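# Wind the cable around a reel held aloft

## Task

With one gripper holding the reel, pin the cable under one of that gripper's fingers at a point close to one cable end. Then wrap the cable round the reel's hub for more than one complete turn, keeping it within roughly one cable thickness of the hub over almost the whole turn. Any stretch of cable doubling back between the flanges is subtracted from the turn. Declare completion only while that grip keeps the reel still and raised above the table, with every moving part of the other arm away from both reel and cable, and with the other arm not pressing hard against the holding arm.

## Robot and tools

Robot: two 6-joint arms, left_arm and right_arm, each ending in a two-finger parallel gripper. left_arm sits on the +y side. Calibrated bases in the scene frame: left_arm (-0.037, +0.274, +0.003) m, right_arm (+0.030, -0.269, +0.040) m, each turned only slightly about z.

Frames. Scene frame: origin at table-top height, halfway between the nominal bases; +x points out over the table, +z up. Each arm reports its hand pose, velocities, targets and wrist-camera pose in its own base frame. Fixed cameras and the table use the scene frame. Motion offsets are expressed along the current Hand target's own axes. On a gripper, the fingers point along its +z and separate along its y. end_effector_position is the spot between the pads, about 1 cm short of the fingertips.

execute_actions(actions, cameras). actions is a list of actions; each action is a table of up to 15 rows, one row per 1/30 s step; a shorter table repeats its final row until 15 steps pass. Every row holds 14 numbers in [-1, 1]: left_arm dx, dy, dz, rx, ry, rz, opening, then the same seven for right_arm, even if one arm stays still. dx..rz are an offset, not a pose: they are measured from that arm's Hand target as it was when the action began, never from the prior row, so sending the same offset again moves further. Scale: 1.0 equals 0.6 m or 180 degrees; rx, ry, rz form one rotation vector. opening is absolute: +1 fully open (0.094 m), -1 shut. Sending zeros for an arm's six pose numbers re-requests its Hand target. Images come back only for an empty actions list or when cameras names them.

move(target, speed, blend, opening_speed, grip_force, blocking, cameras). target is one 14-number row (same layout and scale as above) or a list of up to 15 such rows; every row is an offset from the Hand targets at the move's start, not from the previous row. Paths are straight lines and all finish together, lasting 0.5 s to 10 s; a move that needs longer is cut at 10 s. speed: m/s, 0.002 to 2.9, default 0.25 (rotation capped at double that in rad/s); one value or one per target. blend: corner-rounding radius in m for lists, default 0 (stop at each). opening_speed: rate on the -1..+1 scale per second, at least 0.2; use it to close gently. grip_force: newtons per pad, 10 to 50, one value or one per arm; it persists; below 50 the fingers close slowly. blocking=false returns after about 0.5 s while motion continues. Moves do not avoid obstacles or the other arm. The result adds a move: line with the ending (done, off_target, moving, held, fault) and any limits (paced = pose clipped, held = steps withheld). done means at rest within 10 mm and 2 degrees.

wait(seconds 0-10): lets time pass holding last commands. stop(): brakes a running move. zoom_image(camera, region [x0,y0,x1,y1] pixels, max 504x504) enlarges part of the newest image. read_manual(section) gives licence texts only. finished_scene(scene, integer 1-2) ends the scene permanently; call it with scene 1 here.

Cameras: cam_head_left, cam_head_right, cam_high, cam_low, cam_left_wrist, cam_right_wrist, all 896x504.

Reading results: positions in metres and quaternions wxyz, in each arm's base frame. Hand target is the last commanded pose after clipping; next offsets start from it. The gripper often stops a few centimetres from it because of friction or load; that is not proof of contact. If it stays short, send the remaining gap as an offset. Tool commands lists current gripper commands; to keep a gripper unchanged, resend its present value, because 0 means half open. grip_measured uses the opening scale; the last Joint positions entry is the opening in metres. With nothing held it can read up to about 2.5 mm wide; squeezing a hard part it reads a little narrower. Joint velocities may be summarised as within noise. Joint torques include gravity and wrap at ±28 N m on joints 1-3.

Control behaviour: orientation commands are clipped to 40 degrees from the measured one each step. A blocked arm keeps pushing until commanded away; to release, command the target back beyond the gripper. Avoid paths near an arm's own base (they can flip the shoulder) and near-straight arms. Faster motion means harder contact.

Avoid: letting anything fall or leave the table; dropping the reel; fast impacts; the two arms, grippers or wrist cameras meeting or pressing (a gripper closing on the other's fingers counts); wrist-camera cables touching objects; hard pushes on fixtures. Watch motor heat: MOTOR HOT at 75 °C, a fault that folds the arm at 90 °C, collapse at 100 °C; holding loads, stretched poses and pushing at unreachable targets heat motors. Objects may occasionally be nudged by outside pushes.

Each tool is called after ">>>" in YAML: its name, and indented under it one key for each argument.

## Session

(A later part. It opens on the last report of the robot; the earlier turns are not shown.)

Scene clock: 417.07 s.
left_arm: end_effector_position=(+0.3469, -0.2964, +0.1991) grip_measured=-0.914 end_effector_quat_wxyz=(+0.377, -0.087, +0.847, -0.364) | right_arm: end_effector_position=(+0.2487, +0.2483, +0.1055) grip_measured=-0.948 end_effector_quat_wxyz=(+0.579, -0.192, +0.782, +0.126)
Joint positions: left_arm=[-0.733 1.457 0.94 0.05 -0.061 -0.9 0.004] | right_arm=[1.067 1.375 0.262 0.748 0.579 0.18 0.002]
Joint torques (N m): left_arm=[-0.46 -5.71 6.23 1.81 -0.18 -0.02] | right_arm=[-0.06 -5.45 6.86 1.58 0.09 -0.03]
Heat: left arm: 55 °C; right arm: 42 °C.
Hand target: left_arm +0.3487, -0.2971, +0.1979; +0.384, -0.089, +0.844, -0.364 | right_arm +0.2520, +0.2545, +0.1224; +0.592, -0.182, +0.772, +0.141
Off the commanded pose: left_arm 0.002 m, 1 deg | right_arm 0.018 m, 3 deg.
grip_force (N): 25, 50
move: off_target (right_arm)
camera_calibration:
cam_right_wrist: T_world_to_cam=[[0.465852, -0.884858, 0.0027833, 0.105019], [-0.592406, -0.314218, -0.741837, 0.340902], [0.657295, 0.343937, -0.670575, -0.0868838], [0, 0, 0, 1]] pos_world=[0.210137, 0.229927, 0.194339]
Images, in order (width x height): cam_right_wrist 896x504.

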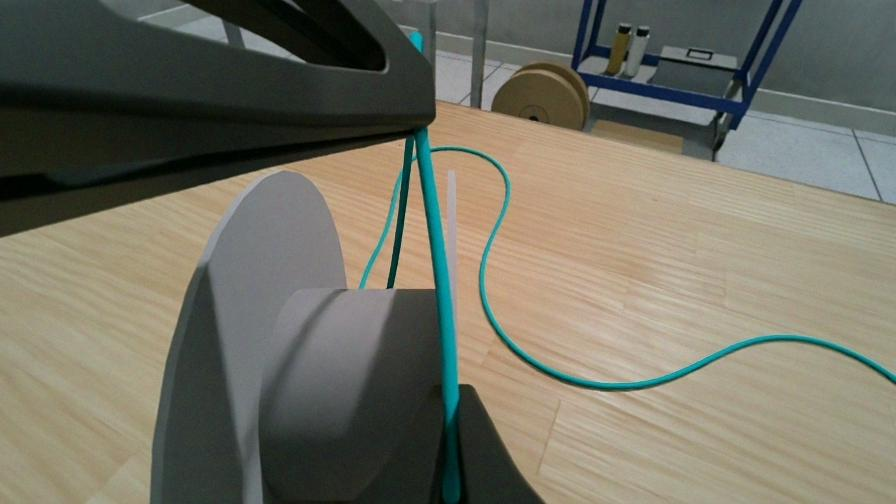

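>>> move:
  target: [0,0,0,0,0,0,-1,0,0,0,0,0,0,-0.25]
  opening_speed: 0.8

>>> move:
  target: [0.0024,0.0165,0.0126,0,0,0,-1,0,0,0,0,0,0,-0.25]
  speed: 0.05
  cameras: ["cam_right_wrist","cam_left_wrist","cam_head_right","cam_head_left"]

Scene clock: 452.90 s.
left_arm: end_effector_position=(+0.3469, -0.2964, +0.1991) grip_measured=-0.914 end_effector_quat_wxyz=(+0.377, -0.087, +0.847, -0.364) | right_arm: end_effector_position=(+0.2486, +0.2482, +0.1053) grip_measured=-0.251 end_effector_quat_wxyz=(+0.578, -0.192, +0.783, +0.126)
Joint positions: left_arm=[-0.733 1.457 0.94 0.05 -0.061 -0.9 0.004] | right_arm=[1.067 1.375 0.262 0.748 0.579 0.18 0.035]
Joint torques (N m): left_arm=[-0.46 -5.71 6.23 1.81 -0.18 -0.02] | right_arm=[-0.18 -5.39 6.79 1.55 0.07 -0.01]
Heat: left arm: 55 °C; right arm: 42 °C.
Hand target: left_arm +0.3487, -0.2971, +0.1979; +0.384, -0.089, +0.844, -0.364 | right_arm +0.2520, +0.2545, +0.1224; +0.592, -0.182, +0.772, +0.141
Off the commanded pose: left_arm 0.002 m, 1 deg | right_arm 0.019 m, 3 deg.
grip_force (N): 25, 50
move: off_target (right_arm)

Scene clock: 453.93 s.
left_arm: end_effector_position=(+0.3514, -0.2954, +0.1893) grip_measured=-0.914 end_effector_quat_wxyz=(+0.379, -0.090, +0.846, -0.363) | right_arm: end_effector_position=(+0.2486, +0.2482, +0.1053) grip_measured=-0.251 end_effector_quat_wxyz=(+0.578, -0.192, +0.783, +0.126)
Joint positions: left_arm=[-0.725 1.48 0.918 0.096 -0.06 -0.9 0.004] | right_arm=[1.067 1.375 0.262 0.748 0.579 0.18 0.035]
Joint torques (N m): left_arm=[0.47 -5.7 6.01 1.82 -0.02 0.08] | right_arm=[0.05 -5.49 6.83 1.56 0.06 0]
Heat: left arm: 55 °C; right arm: 42 °C.
Hand target: left_arm +0.3543, -0.2947, +0.1869; +0.384, -0.089, +0.844, -0.364 | right_arm +0.2520, +0.2545, +0.1224; +0.592, -0.182, +0.772, +0.141
Off the commanded pose: left_arm 0.004 m, 1 deg | right_arm 0.019 m, 3 deg.
grip_force (N): 25, 50
move: off_target (right_arm)
camera_calibration:
cam_left_wrist: T_world_to_cam=[[-0.110768, -0.735201, 0.668738, -0.305183], [-0.929979, -0.160648, -0.330653, 0.377246], [0.350528, -0.658538, -0.665927, -0.0974271], [0, 0, 0, 1]] pos_world=[0.351177, -0.227927, 0.263945]
cam_right_wrist: T_world_to_cam=[[0.465835, -0.884866, 0.00321065, 0.104943], [-0.59273, -0.314731, -0.74136, 0.340849], [0.657015, 0.343449, -0.671099, -0.0867446], [0, 0, 0, 1]] pos_world=[0.210138, 0.229928, 0.194141]
Images, in order (width x height): cam_head_left 896x504, cam_head_right 896x504, cam_left_wrist 896x504, cam_right_wrist 896x504.

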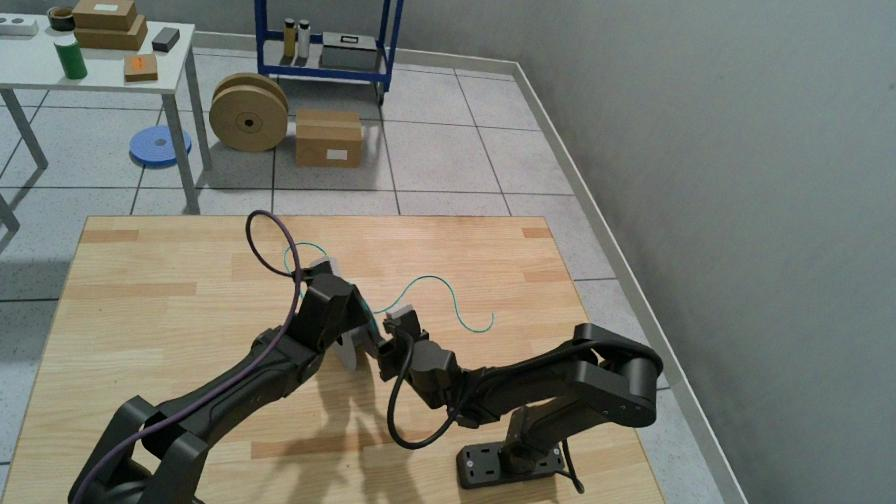

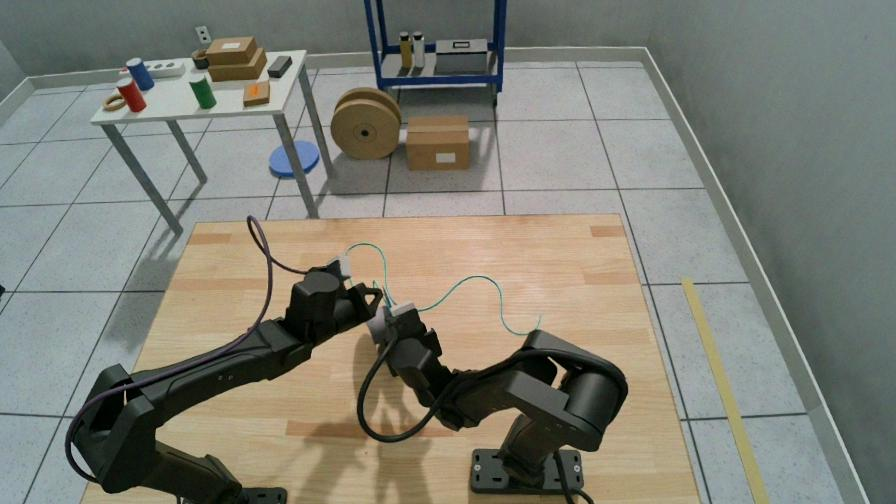

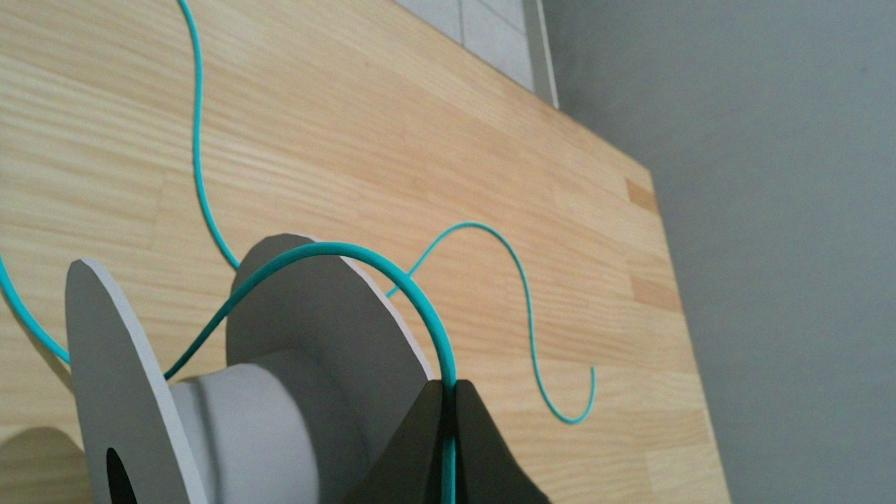

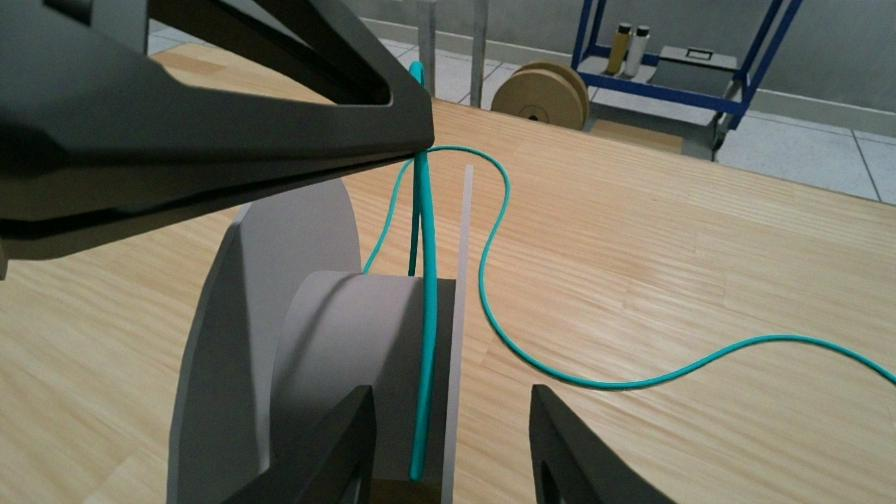

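>>> move:
  target: [0,0,0,0,0,0,-1,0.01,0,-0.011,0,0,0,-0.25]
  speed: 0.05

>>> move:
  target: [0,0,0,0,0,0,-1,0,0,0,0,0,0,-1]
  opening_speed: 0.25
  cameras: ["cam_right_wrist"]

>>> zoom_image:
  camera: "cam_right_wrist"
  region: [340, 260, 560, 504]

Scene clock: 458.37 s.
left_arm: end_effector_position=(+0.3515, -0.2954, +0.1895) grip_measured=-0.914 end_effector_quat_wxyz=(+0.379, -0.090, +0.846, -0.364) | right_arm: end_effector_position=(+0.2454, +0.2513, +0.1065) grip_measured=-0.251 end_effector_quat_wxyz=(+0.579, -0.196, +0.781, +0.130)
Joint positions: left_arm=[-0.725 1.48 0.918 0.097 -0.06 -0.9 0.004] | right_arm=[1.081 1.372 0.262 0.748 0.582 0.18 0.035]
Joint torques (N m): left_arm=[0.46 -5.71 6.01 1.83 -0.02 0.07] | right_arm=[0.77 -5.91 4.51 1.77 0.28 0.04]
Heat: left arm: 54 °C; right arm: 43 °C.
Hand target: left_arm +0.3544, -0.2947, +0.1870; +0.384, -0.089, +0.844, -0.364 | right_arm +0.2449, +0.2510, +0.1183; +0.592, -0.182, +0.772, +0.141
Off the commanded pose: left_arm 0.004 m, 1 deg | right_arm 0.012 m, 3 deg.
grip_force (N): 25, 50
move: off_target (right_arm)

Scene clock: 461.57 s.
left_arm: end_effector_position=(+0.3516, -0.2956, +0.1897) grip_measured=-0.914 end_effector_quat_wxyz=(+0.380, -0.090, +0.846, -0.364) | right_arm: end_effector_position=(+0.2450, +0.2521, +0.1079) grip_measured=-0.913 end_effector_quat_wxyz=(+0.581, -0.193, +0.780, +0.133)
Joint positions: left_arm=[-0.725 1.48 0.918 0.098 -0.059 -0.9 0.004] | right_arm=[1.084 1.372 0.262 0.754 0.586 0.185 0.004]
Joint torques (N m): left_arm=[0.46 -5.71 6.01 1.82 -0.03 0.08] | right_arm=[0.46 -5.78 4.56 1.7 0.24 -0.01]
Heat: left arm: 54 °C; right arm: 43 °C.
Hand target: left_arm +0.3543, -0.2947, +0.1869; +0.384, -0.089, +0.844, -0.364 | right_arm +0.2449, +0.2510, +0.1183; +0.592, -0.182, +0.772, +0.141
Off the commanded pose: left_arm 0.004 m, 1 deg | right_arm 0.011 m, 2 deg.
grip_force (N): 25, 50
move: off_target (right_arm)
camera_calibration:
cam_right_wrist: T_world_to_cam=[[0.475129, -0.879906, -0.00430934, 0.107326], [-0.585985, -0.312757, -0.747532, 0.340285], [0.65641, 0.357699, -0.664212, -0.0881054], [0, 0, 0, 1]] pos_world=[0.206242, 0.232379, 0.196316]
Images, in order (width x height): cam_right_wrist 896x504.

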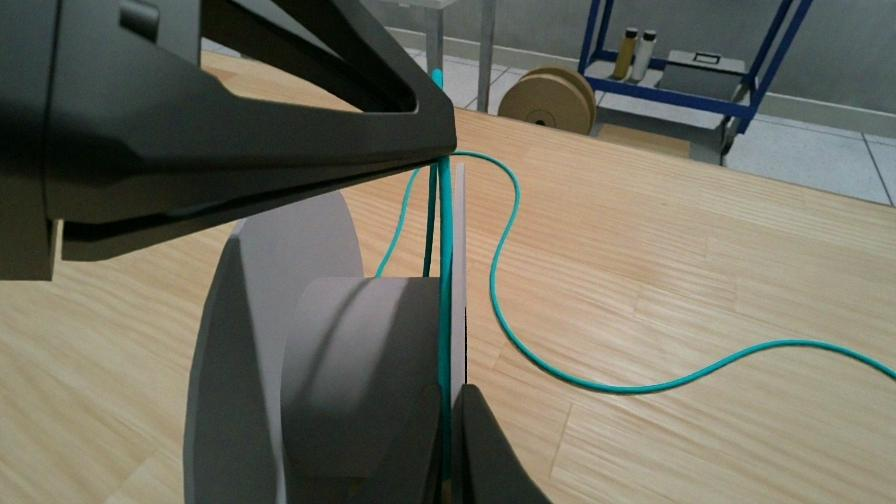

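Scaled by 2.066 from the camera's 896x504 image, which has a finer 1280x720 frame.

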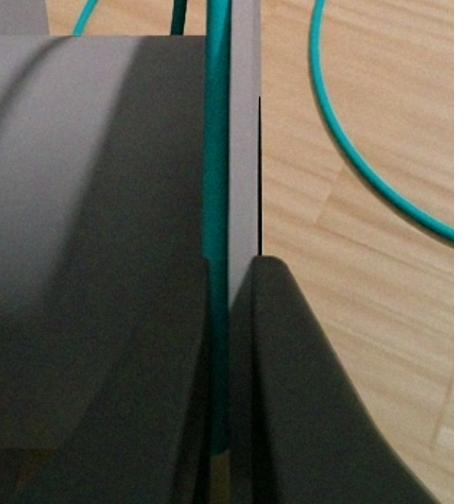

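>>> move:
  target:
    - [0,0,0,0,0,0,-0.5,0,0,0,0,0,0,-1]
    - [0,0,-0.1,0,0,0,-0.5,0,0,0,0,0,0,-1]
    - [0,0,-0.25,0,0,0,-0.3,0,0,0,0,0,0,-1]
  speed: 0.1
  blend: [0,0.02,0]
  cameras: ["cam_right_wrist","cam_left_wrist","cam_head_right","cam_head_left","cam_low"]

Scene clock: 471.63 s.
left_arm: end_effector_position=(+0.2484, -0.2150, +0.2504) grip_measured=-0.303 end_effector_quat_wxyz=(+0.378, -0.086, +0.847, -0.364) | right_arm: end_effector_position=(+0.2450, +0.2521, +0.1079) grip_measured=-0.913 end_effector_quat_wxyz=(+0.581, -0.193, +0.780, +0.133)
Joint positions: left_arm=[-0.766 0.898 0.808 -0.377 -0.091 -0.914 0.033] | right_arm=[1.084 1.372 0.262 0.754 0.586 0.185 0.004]
Joint torques (N m): left_arm=[-0.59 -2.71 6.95 1.53 -0.2 -0.04] | right_arm=[0.5 -5.75 4.72 1.68 0.25 0]
Heat: left arm: 54 °C; right arm: 42 °C.
Hand target: left_arm +0.2475, -0.2128, +0.2531; +0.384, -0.089, +0.844, -0.364 | right_arm +0.2450, +0.2510, +0.1183; +0.592, -0.182, +0.772, +0.141
Off the commanded pose: left_arm 0.004 m, 1 deg | right_arm 0.011 m, 2 deg.
grip_force (N): 25, 50
move: off_target (right_arm)
camera_calibration:
cam_left_wrist: T_world_to_cam=[[-0.117372, -0.735023, 0.667806, -0.296386], [-0.930795, -0.152991, -0.331984, 0.316711], [0.346184, -0.660556, -0.6662, 0.0329826], [0, 0, 0, 1]] pos_world=[0.248588, -0.147609, 0.325044]
cam_right_wrist: T_world_to_cam=[[0.475129, -0.879906, -0.00430934, 0.107326], [-0.585985, -0.312757, -0.747532, 0.340285], [0.65641, 0.357699, -0.664212, -0.0881054], [0, 0, 0, 1]] pos_world=[0.206242, 0.232379, 0.196316]
Images, in order (width x height): cam_head_left 896x504, cam_head_right 896x504, cam_low 896x504, cam_left_wrist 896x504, cam_right_wrist 896x504.

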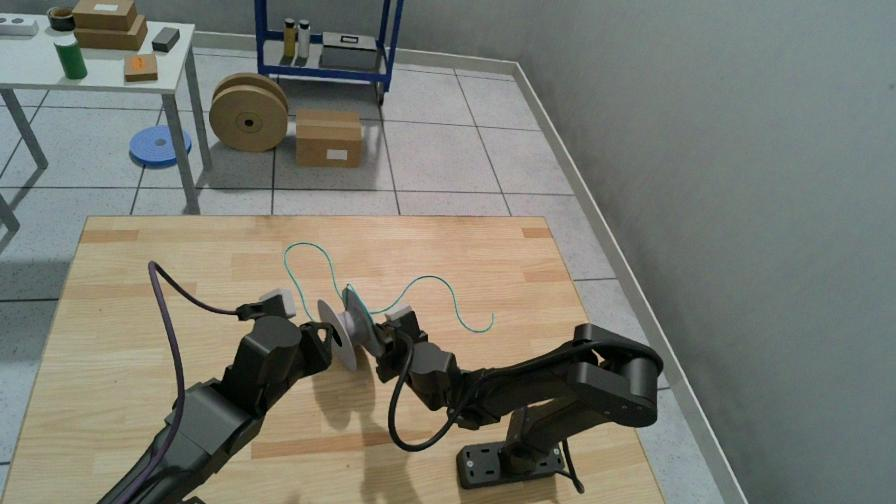

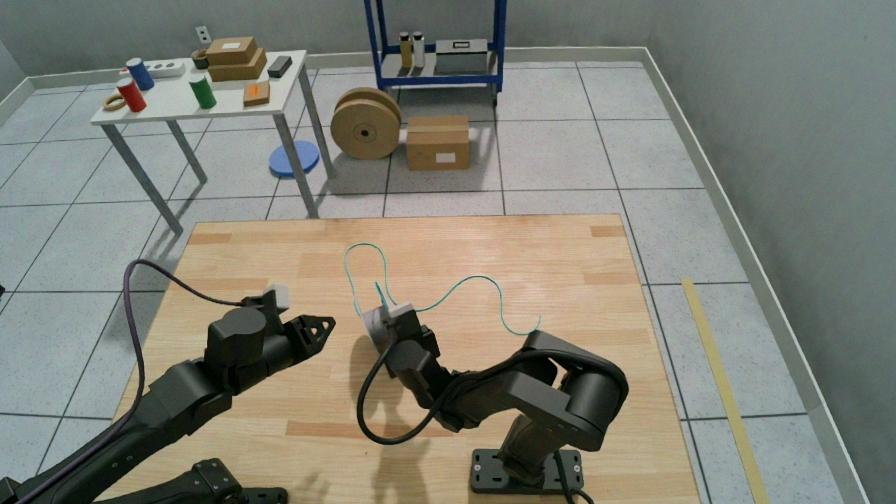

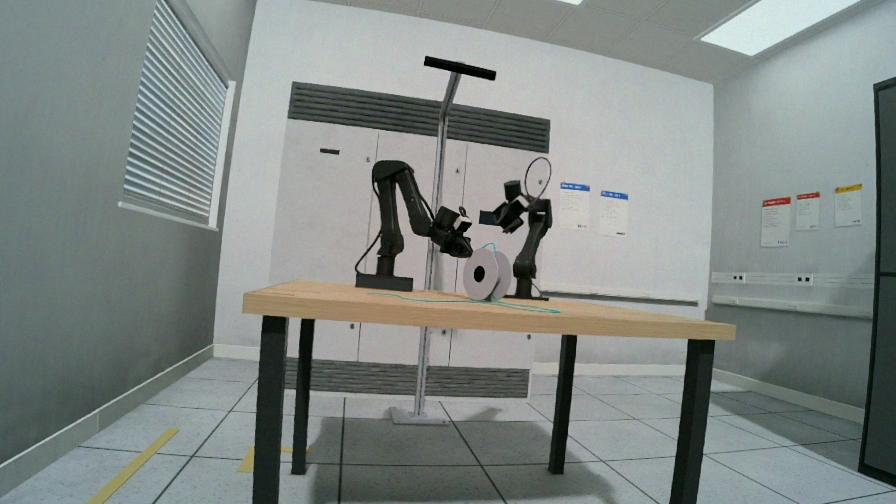

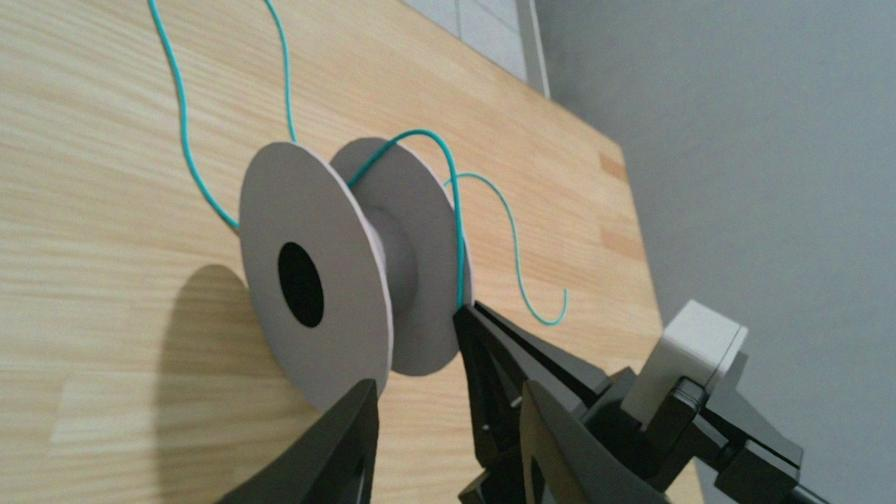

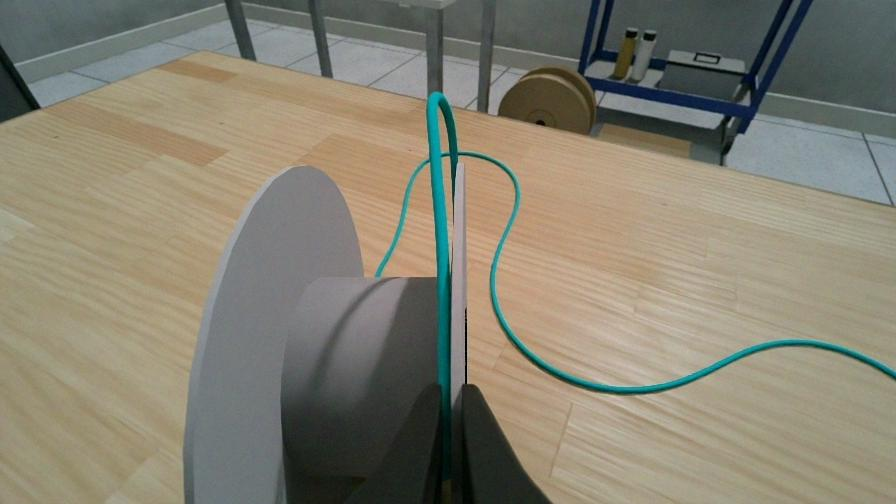

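>>> move:
  target:
    - [0,0,0,0,0,0,-0.3,-0.0965,0,-0.0258,0,0,0,-1]
    - [0,0,0,0,0,0,-0.3,-0.355,-0.1812,0.0367,0,-0.03,0,-1]
  speed: 0.1
  blend: [0.03,0]
  cameras: ["cam_right_wrist","cam_left_wrist","cam_head_right","cam_head_left","cam_low"]

Scene clock: 488.57 s.
left_arm: end_effector_position=(+0.2484, -0.2149, +0.2503) grip_measured=-0.303 end_effector_quat_wxyz=(+0.378, -0.086, +0.847, -0.364) | right_arm: end_effector_position=(+0.3555, +0.1833, +0.2836) grip_measured=-0.964 end_effector_quat_wxyz=(+0.593, -0.178, +0.774, +0.136)
Joint positions: left_arm=[-0.766 0.898 0.808 -0.377 -0.091 -0.914 0.033] | right_arm=[0.49 1.124 0.853 0.007 0.037 0.009 0.002]
Joint torques (N m): left_arm=[-0.58 -2.71 6.94 1.53 -0.19 -0.04] | right_arm=[-0.5 -3.3 10.18 2.25 -0.26 -0.03]
Heat: left arm: 53 °C; right arm: 42 °C.
Hand target: left_arm +0.2475, -0.2128, +0.2530; +0.384, -0.089, +0.844, -0.364 | right_arm +0.3620, +0.1879, +0.3183; +0.628, -0.176, +0.743, +0.149
Off the commanded pose: left_arm 0.004 m, 1 deg | right_arm 0.036 m, 6 deg.
grip_force (N): 25, 50
move: off_target (right_arm)
camera_calibration:
cam_left_wrist: T_world_to_cam=[[-0.11723, -0.73518, 0.667658, -0.296257], [-0.930896, -0.152855, -0.331765, 0.316669], [0.345962, -0.660413, -0.666457, 0.0331421], [0, 0, 0, 1]] pos_world=[0.248589, -0.14751, 0.324945]
cam_right_wrist: T_world_to_cam=[[0.456885, -0.8893, -0.0200363, 0.007793], [-0.576749, -0.27901, -0.767798, 0.511135], [0.677213, 0.362351, -0.640378, -0.0343173], [0, 0, 0, 1]] pos_world=[0.314476, 0.161977, 0.370629]
Images, in order (width x height): cam_head_left 896x504, cam_head_right 896x504, cam_low 896x504, cam_left_wrist 896x504, cam_right_wrist 896x504.

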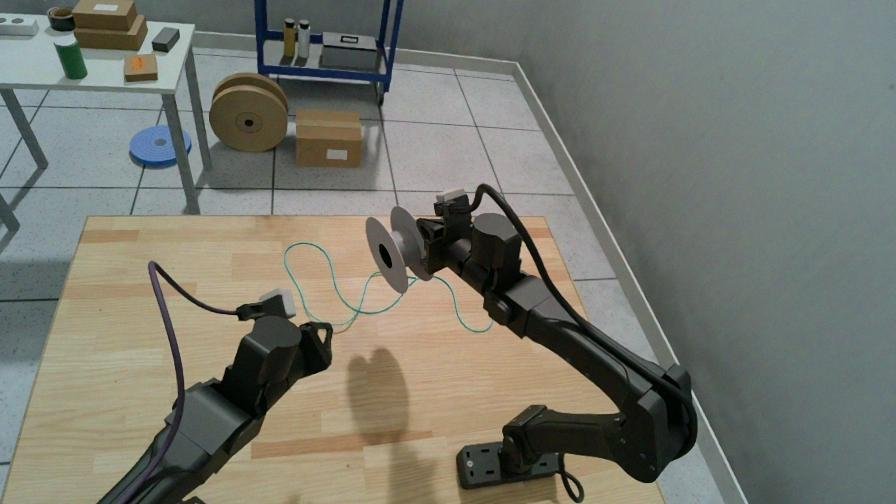

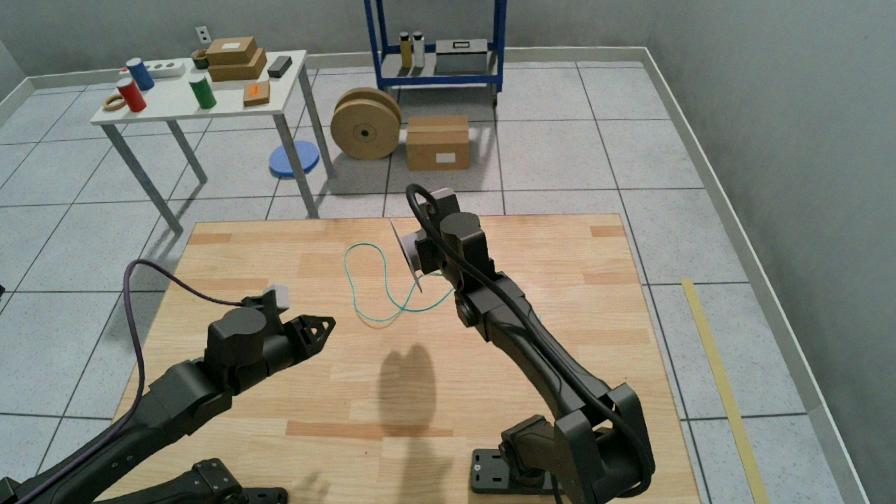

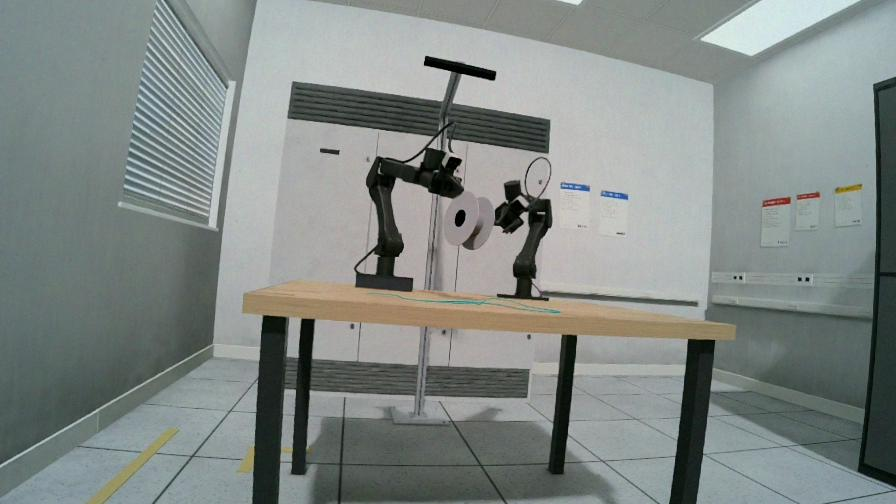

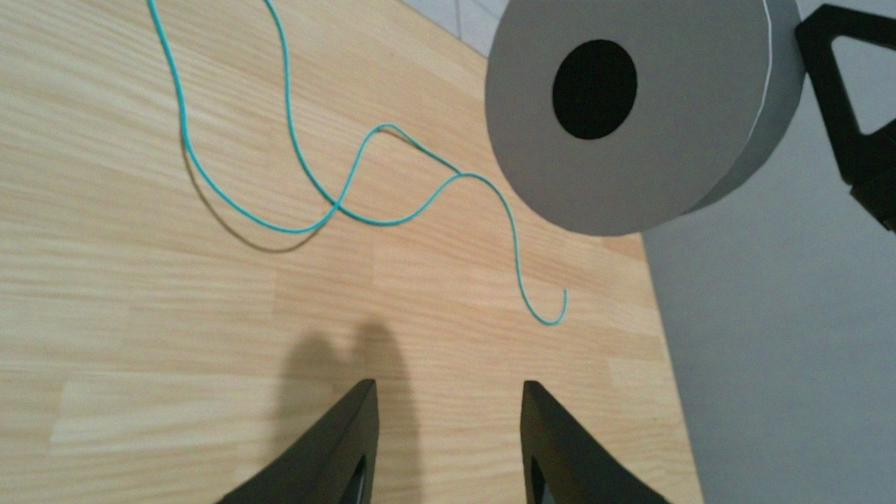

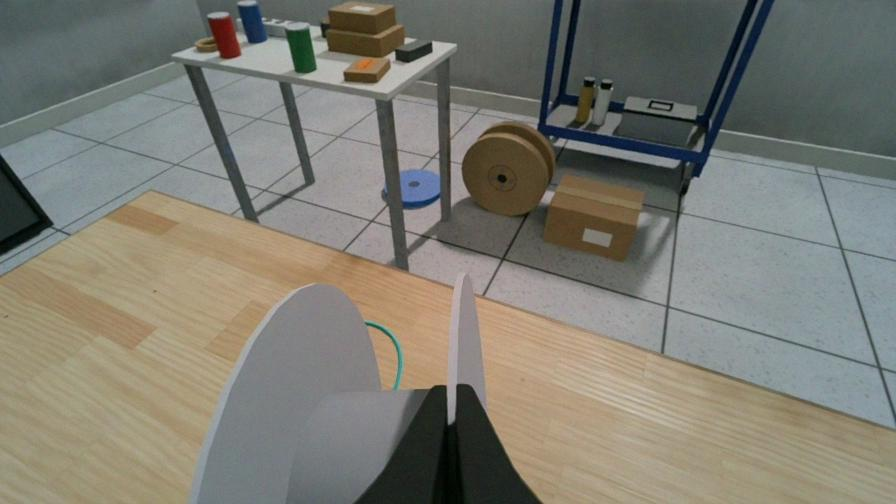

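>>> zoom_image:
  camera: "cam_head_left"
  region: [270, 200, 500, 350]

>>> zoom_image:
  camera: "cam_left_wrist"
  region: [140, 0, 600, 350]

>>> zoom_image:
  camera: "cam_low"
  region: [350, 160, 580, 320]

>>> zoom_image:
  camera: "cam_right_wrist"
  region: [180, 260, 560, 504]

Scaled by 2.191 from the camera's 896x504 image, which has a finer 1280x720 frame.

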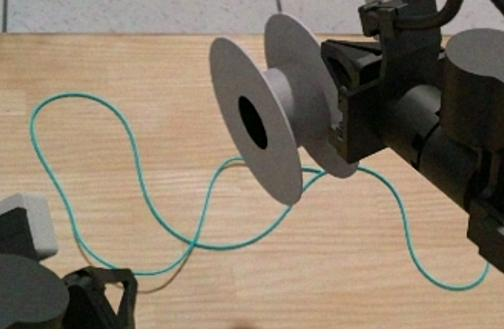

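Scaled by 1.096 from the camera's 896x504 image, which has a finer 1280x720 frame.

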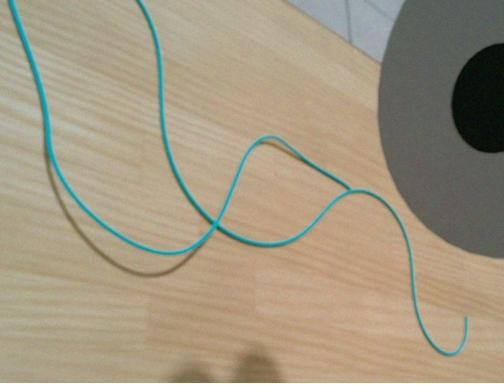

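Scaled by 2.191 from the camera's 896x504 image, which has a finer 1280x720 frame.

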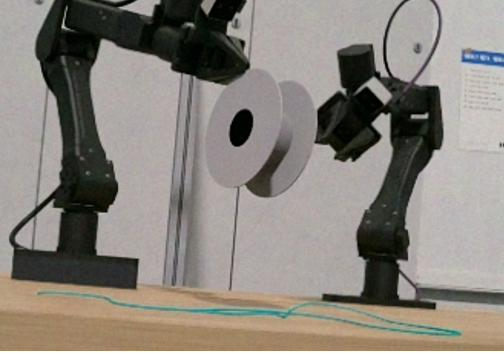

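Scaled by 1.326 from the camera's 896x504 image, which has a finer 1280x720 frame.

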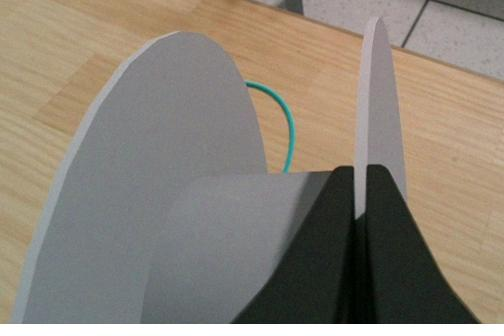

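>>> move:
  target:
    - [0,0,0,0,0,0,-0.3,0.009,-0.279,-0.0557,0,0,0,-1]
    - [0.0232,0.1105,0.3378,-0.0237,0.391,0.453,-0.3,0.009,-0.279,-0.0557,0,0,0,-1]
  speed: 0.2
  blend: [0.02,0]
  cameras: ["cam_left_wrist","cam_head_right","cam_head_left"]

Scene clock: 529.00 s.
left_arm: end_effector_position=(+0.3891, -0.2789, +0.1098) grip_measured=-0.303 end_effector_quat_wxyz=(+0.031, +0.637, +0.770, +0.001) | right_arm: end_effector_position=(+0.3998, +0.0213, +0.2863) grip_measured=-0.964 end_effector_quat_wxyz=(+0.593, -0.152, +0.775, +0.157)
Joint positions: left_arm=[-0.623 2.436 2.477 -1.549 0.003 0.76 0.033] | right_arm=[-0.228 1.223 0.927 -0.019 -0.656 -0.131 0.002]
Joint torques (N m): left_arm=[-0.4 -11.56 8.17 0.13 -0.03 0.11] | right_arm=[-0.23 -3.77 10.22 2.17 -0.46 -0.05]
Heat: left arm: 52 °C; right arm: 47 °C.
Hand target: left_arm +0.3908, -0.2817, +0.1102; +0.000, +0.643, +0.766, +0.000 | right_arm +0.4069, +0.0231, +0.3183; +0.628, -0.175, +0.743, +0.149
Off the commanded pose: left_arm 0.003 m, 4 deg | right_arm 0.033 m, 6 deg.
joint sent to its limit (left arm) — joint 4 (wrist pitch), lower limit. The joint targets are off in orientation, not in position.
grip_force (N): 25, 50
move: off_target (left_arm, right_arm)
camera_calibration:
cam_left_wrist: T_world_to_cam=[[-0.981191, -0.181747, -0.0650633, 0.337987], [-0.192794, 0.905517, 0.37798, 0.321387], [-0.00978068, 0.383414, -0.923525, 0.306329], [0, 0, 0, 1]] pos_world=[0.396587, -0.347044, 0.183415]
Images, in order (width x height): cam_head_left 896x504, cam_head_right 896x504, cam_left_wrist 896x504.

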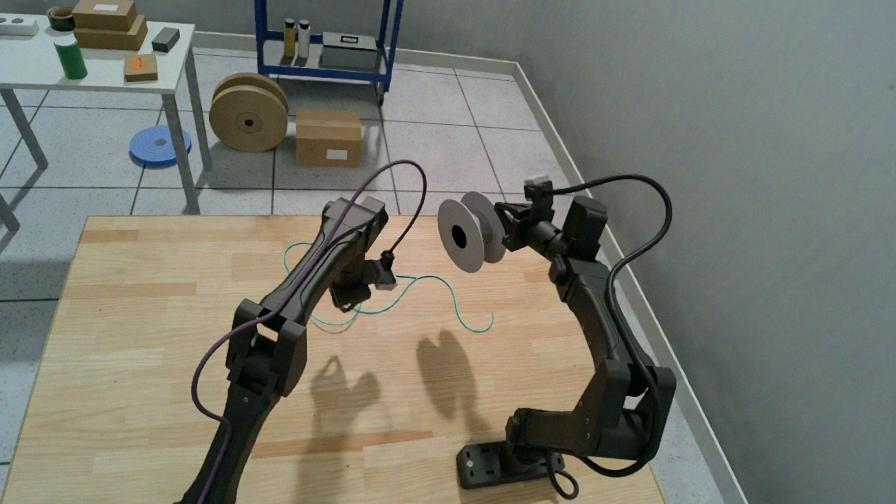

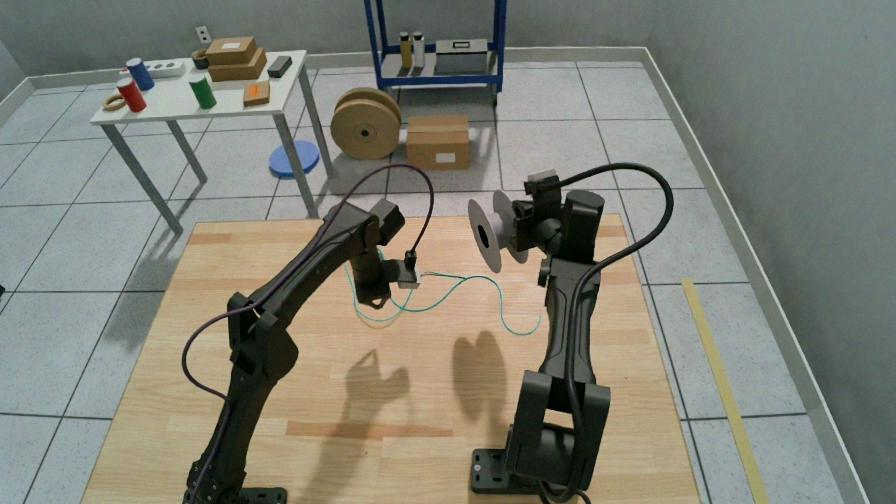

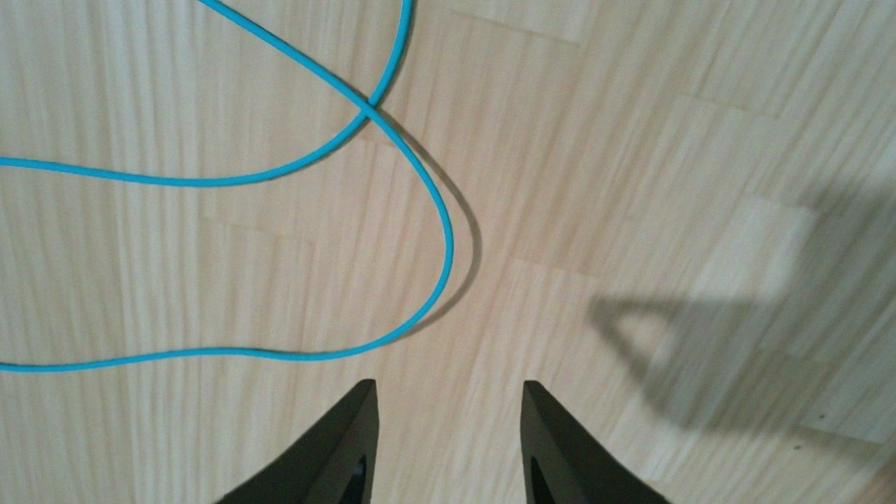

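>>> move:
  target: [0.005,-0.008,0.168,0,0,0,-0.3,0,0,0,0,0,0,-1]
  speed: 0.12
  cameras: ["cam_left_wrist"]

Scene clock: 535.63 s.
left_arm: end_effector_position=(+0.3863, -0.2766, +0.0182) grip_measured=-0.303 end_effector_quat_wxyz=(+0.002, +0.638, +0.770, -0.001) | right_arm: end_effector_position=(+0.3998, +0.0213, +0.2863) grip_measured=-0.964 end_effector_quat_wxyz=(+0.593, -0.152, +0.775, +0.157)
Joint positions: left_arm=[-0.623 2.446 2.13 -1.25 0.001 0.761 0.033] | right_arm=[-0.228 1.223 0.927 -0.019 -0.656 -0.131 0.002]
Joint torques (N m): left_arm=[-0.68 -11.88 5.11 0.33 -0.03 0.07] | right_arm=[-0.27 -3.85 10.28 2.19 -0.45 -0.06]
Heat: left arm: 51 °C; right arm: 47 °C.
Hand target: left_arm +0.3856, -0.2796, +0.0095; +0.000, +0.643, +0.766, +0.000 | right_arm +0.4069, +0.0231, +0.3183; +0.628, -0.175, +0.743, +0.149
Off the commanded pose: left_arm 0.009 m, 1 deg | right_arm 0.033 m, 6 deg.
grip_force (N): 25, 50
move: off_target (right_arm)
camera_calibration:
cam_left_wrist: T_world_to_cam=[[-0.98343, -0.179456, -0.0257248, 0.330412], [-0.173661, 0.89178, 0.417815, 0.341383], [-0.0520386, 0.415359, -0.908168, 0.245732], [0, 0, 0, 1]] pos_world=[0.39701, -0.347211, 0.0890305]
Images, in order (width x height): cam_left_wrist 896x504.

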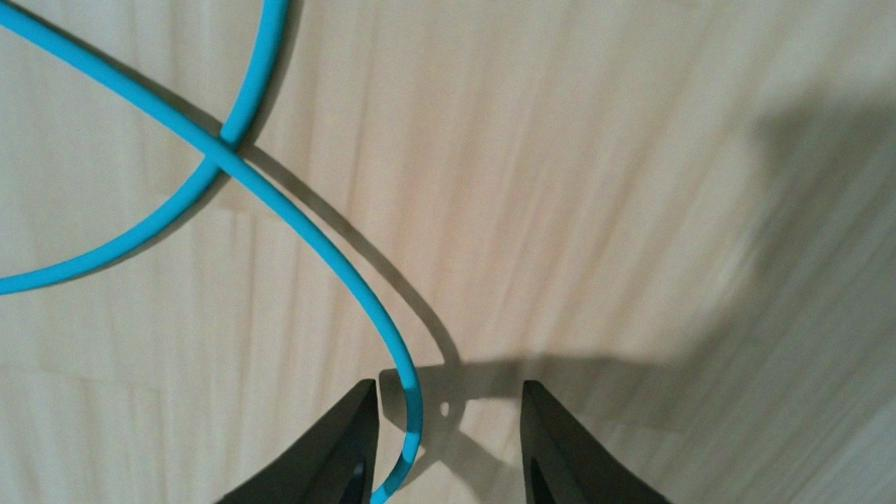

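>>> move:
  target: [0,0,0,0,0,0,-1,0,0,0,0,0,0,-1]
  grip_force: [25,50]
  cameras: ["cam_left_wrist"]

Scene clock: 542.37 s.
left_arm: end_effector_position=(+0.3866, -0.2768, +0.0182) grip_measured=-0.908 end_effector_quat_wxyz=(+0.003, +0.638, +0.770, +0.000) | right_arm: end_effector_position=(+0.3998, +0.0213, +0.2863) grip_measured=-0.964 end_effector_quat_wxyz=(+0.593, -0.152, +0.775, +0.157)
Joint positions: left_arm=[-0.623 2.446 2.13 -1.249 0.001 0.761 0.004] | right_arm=[-0.228 1.223 0.927 -0.019 -0.656 -0.131 0.002]
Joint torques (N m): left_arm=[-0.68 -11.88 5.11 0.32 -0.03 0.07] | right_arm=[-0.2 -3.77 10.32 2.17 -0.47 -0.07]
Heat: left arm: 50 °C; right arm: 47 °C.
Hand target: left_arm +0.3856, -0.2796, +0.0095; +0.000, +0.643, +0.766, +0.000 | right_arm +0.4069, +0.0231, +0.3183; +0.628, -0.175, +0.743, +0.149
Off the commanded pose: left_arm 0.009 m, 1 deg | right_arm 0.033 m, 6 deg.
grip_force (N): 25, 50
move: off_target (right_arm)
camera_calibration:
cam_left_wrist: T_world_to_cam=[[-0.983398, -0.179426, -0.027101, 0.330687], [-0.174253, 0.892072, 0.416946, 0.342006], [-0.0506349, 0.414746, -0.908527, 0.245084], [0, 0, 0, 1]] pos_world=[0.397202, -0.347408, 0.0890295]
Images, in order (width x height): cam_left_wrist 896x504.

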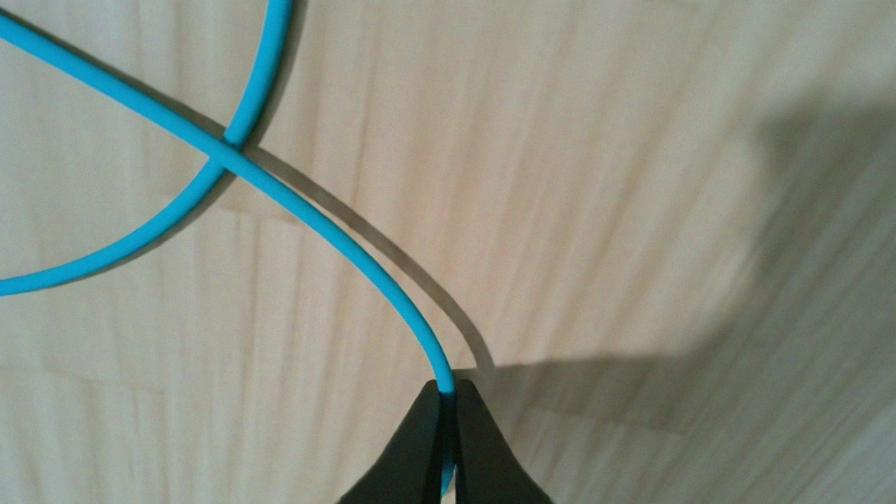

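>>> move:
  target: [0.826,-0.0838,-0.04,0,0,-0.278,-1,0,0,0,0,0,0,-1]
  speed: 0.2
  cameras: ["cam_left_wrist","cam_head_right","cam_head_left"]

Scene clock: 563.60 s.
left_arm: end_effector_position=(+0.2442, +0.1987, +0.0304) grip_measured=-0.910 end_effector_quat_wxyz=(-0.004, +0.252, +0.968, +0.002) | right_arm: end_effector_position=(+0.3998, +0.0213, +0.2863) grip_measured=-0.964 end_effector_quat_wxyz=(+0.593, -0.152, +0.775, +0.157)
Joint positions: left_arm=[0.675 1.806 1.183 -0.949 -0.008 1.185 0.004] | right_arm=[-0.228 1.223 0.927 -0.019 -0.656 -0.131 0.002]
Joint torques (N m): left_arm=[-0.5 -6.84 7.64 0.01 0.06 0.11] | right_arm=[-0.25 -3.67 10.35 2.17 -0.48 -0.07]
Heat: left arm: 48 °C; right arm: 48 °C.
Hand target: left_arm +0.2501, +0.1998, +0.0333; +0.000, +0.259, +0.966, +0.000 | right_arm +0.4069, +0.0231, +0.3183; +0.628, -0.175, +0.743, +0.149
Off the commanded pose: left_arm 0.007 m, 1 deg | right_arm 0.033 m, 6 deg.
grip_force (N): 25, 50
move: off_target (right_arm)
camera_calibration:
cam_left_wrist: T_world_to_cam=[[-0.493151, -0.869593, -0.0246942, 0.293706], [-0.79098, 0.43639, 0.428853, 0.128647], [-0.362151, 0.231022, -0.903037, 0.164261], [0, 0, 0, 1]] pos_world=[0.306086, 0.161317, 0.100416]
Images, in order (width x height): cam_head_left 896x504, cam_head_right 896x504, cam_left_wrist 896x504.

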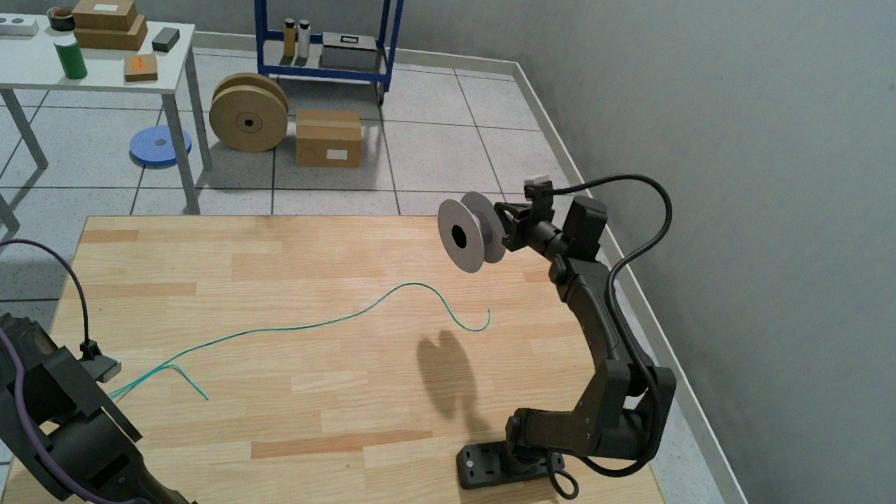

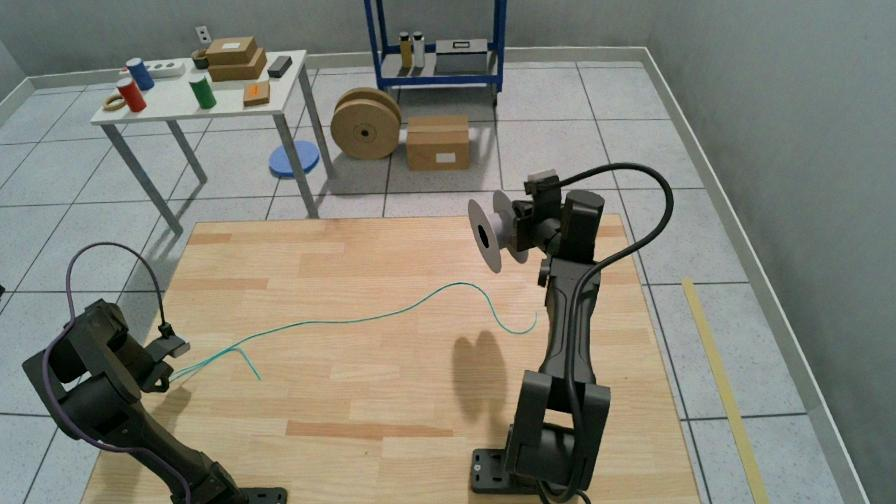

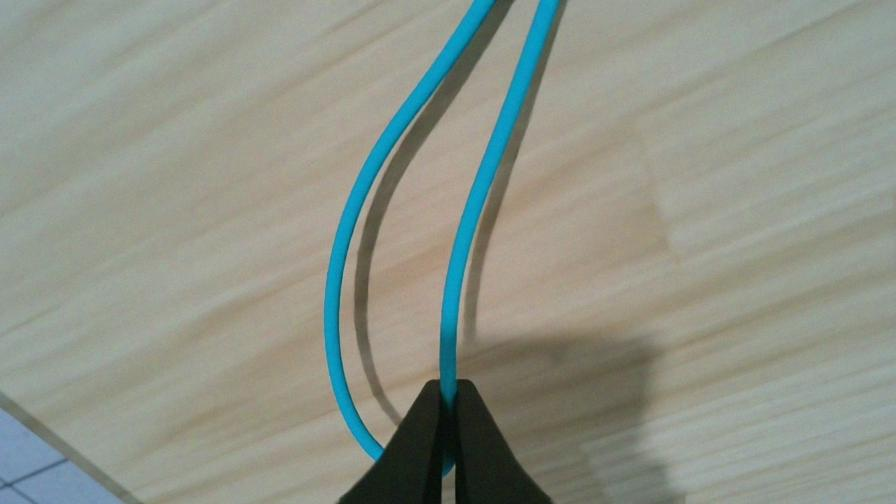

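>>> zoom_image:
  camera: "cam_head_right"
  region: [140, 310, 320, 420]

>>> zoom_image:
  camera: "cam_head_left"
  region: [90, 330, 260, 440]

Scaled by 2.800 from the camera's 896x504 image, which has a finer 1280x720 frame.

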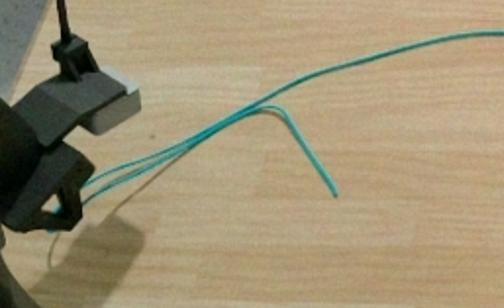

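Scaled by 2.965 from the camera's 896x504 image, which has a finer 1280x720 frame.

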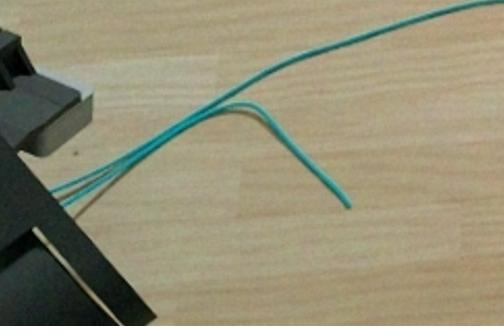

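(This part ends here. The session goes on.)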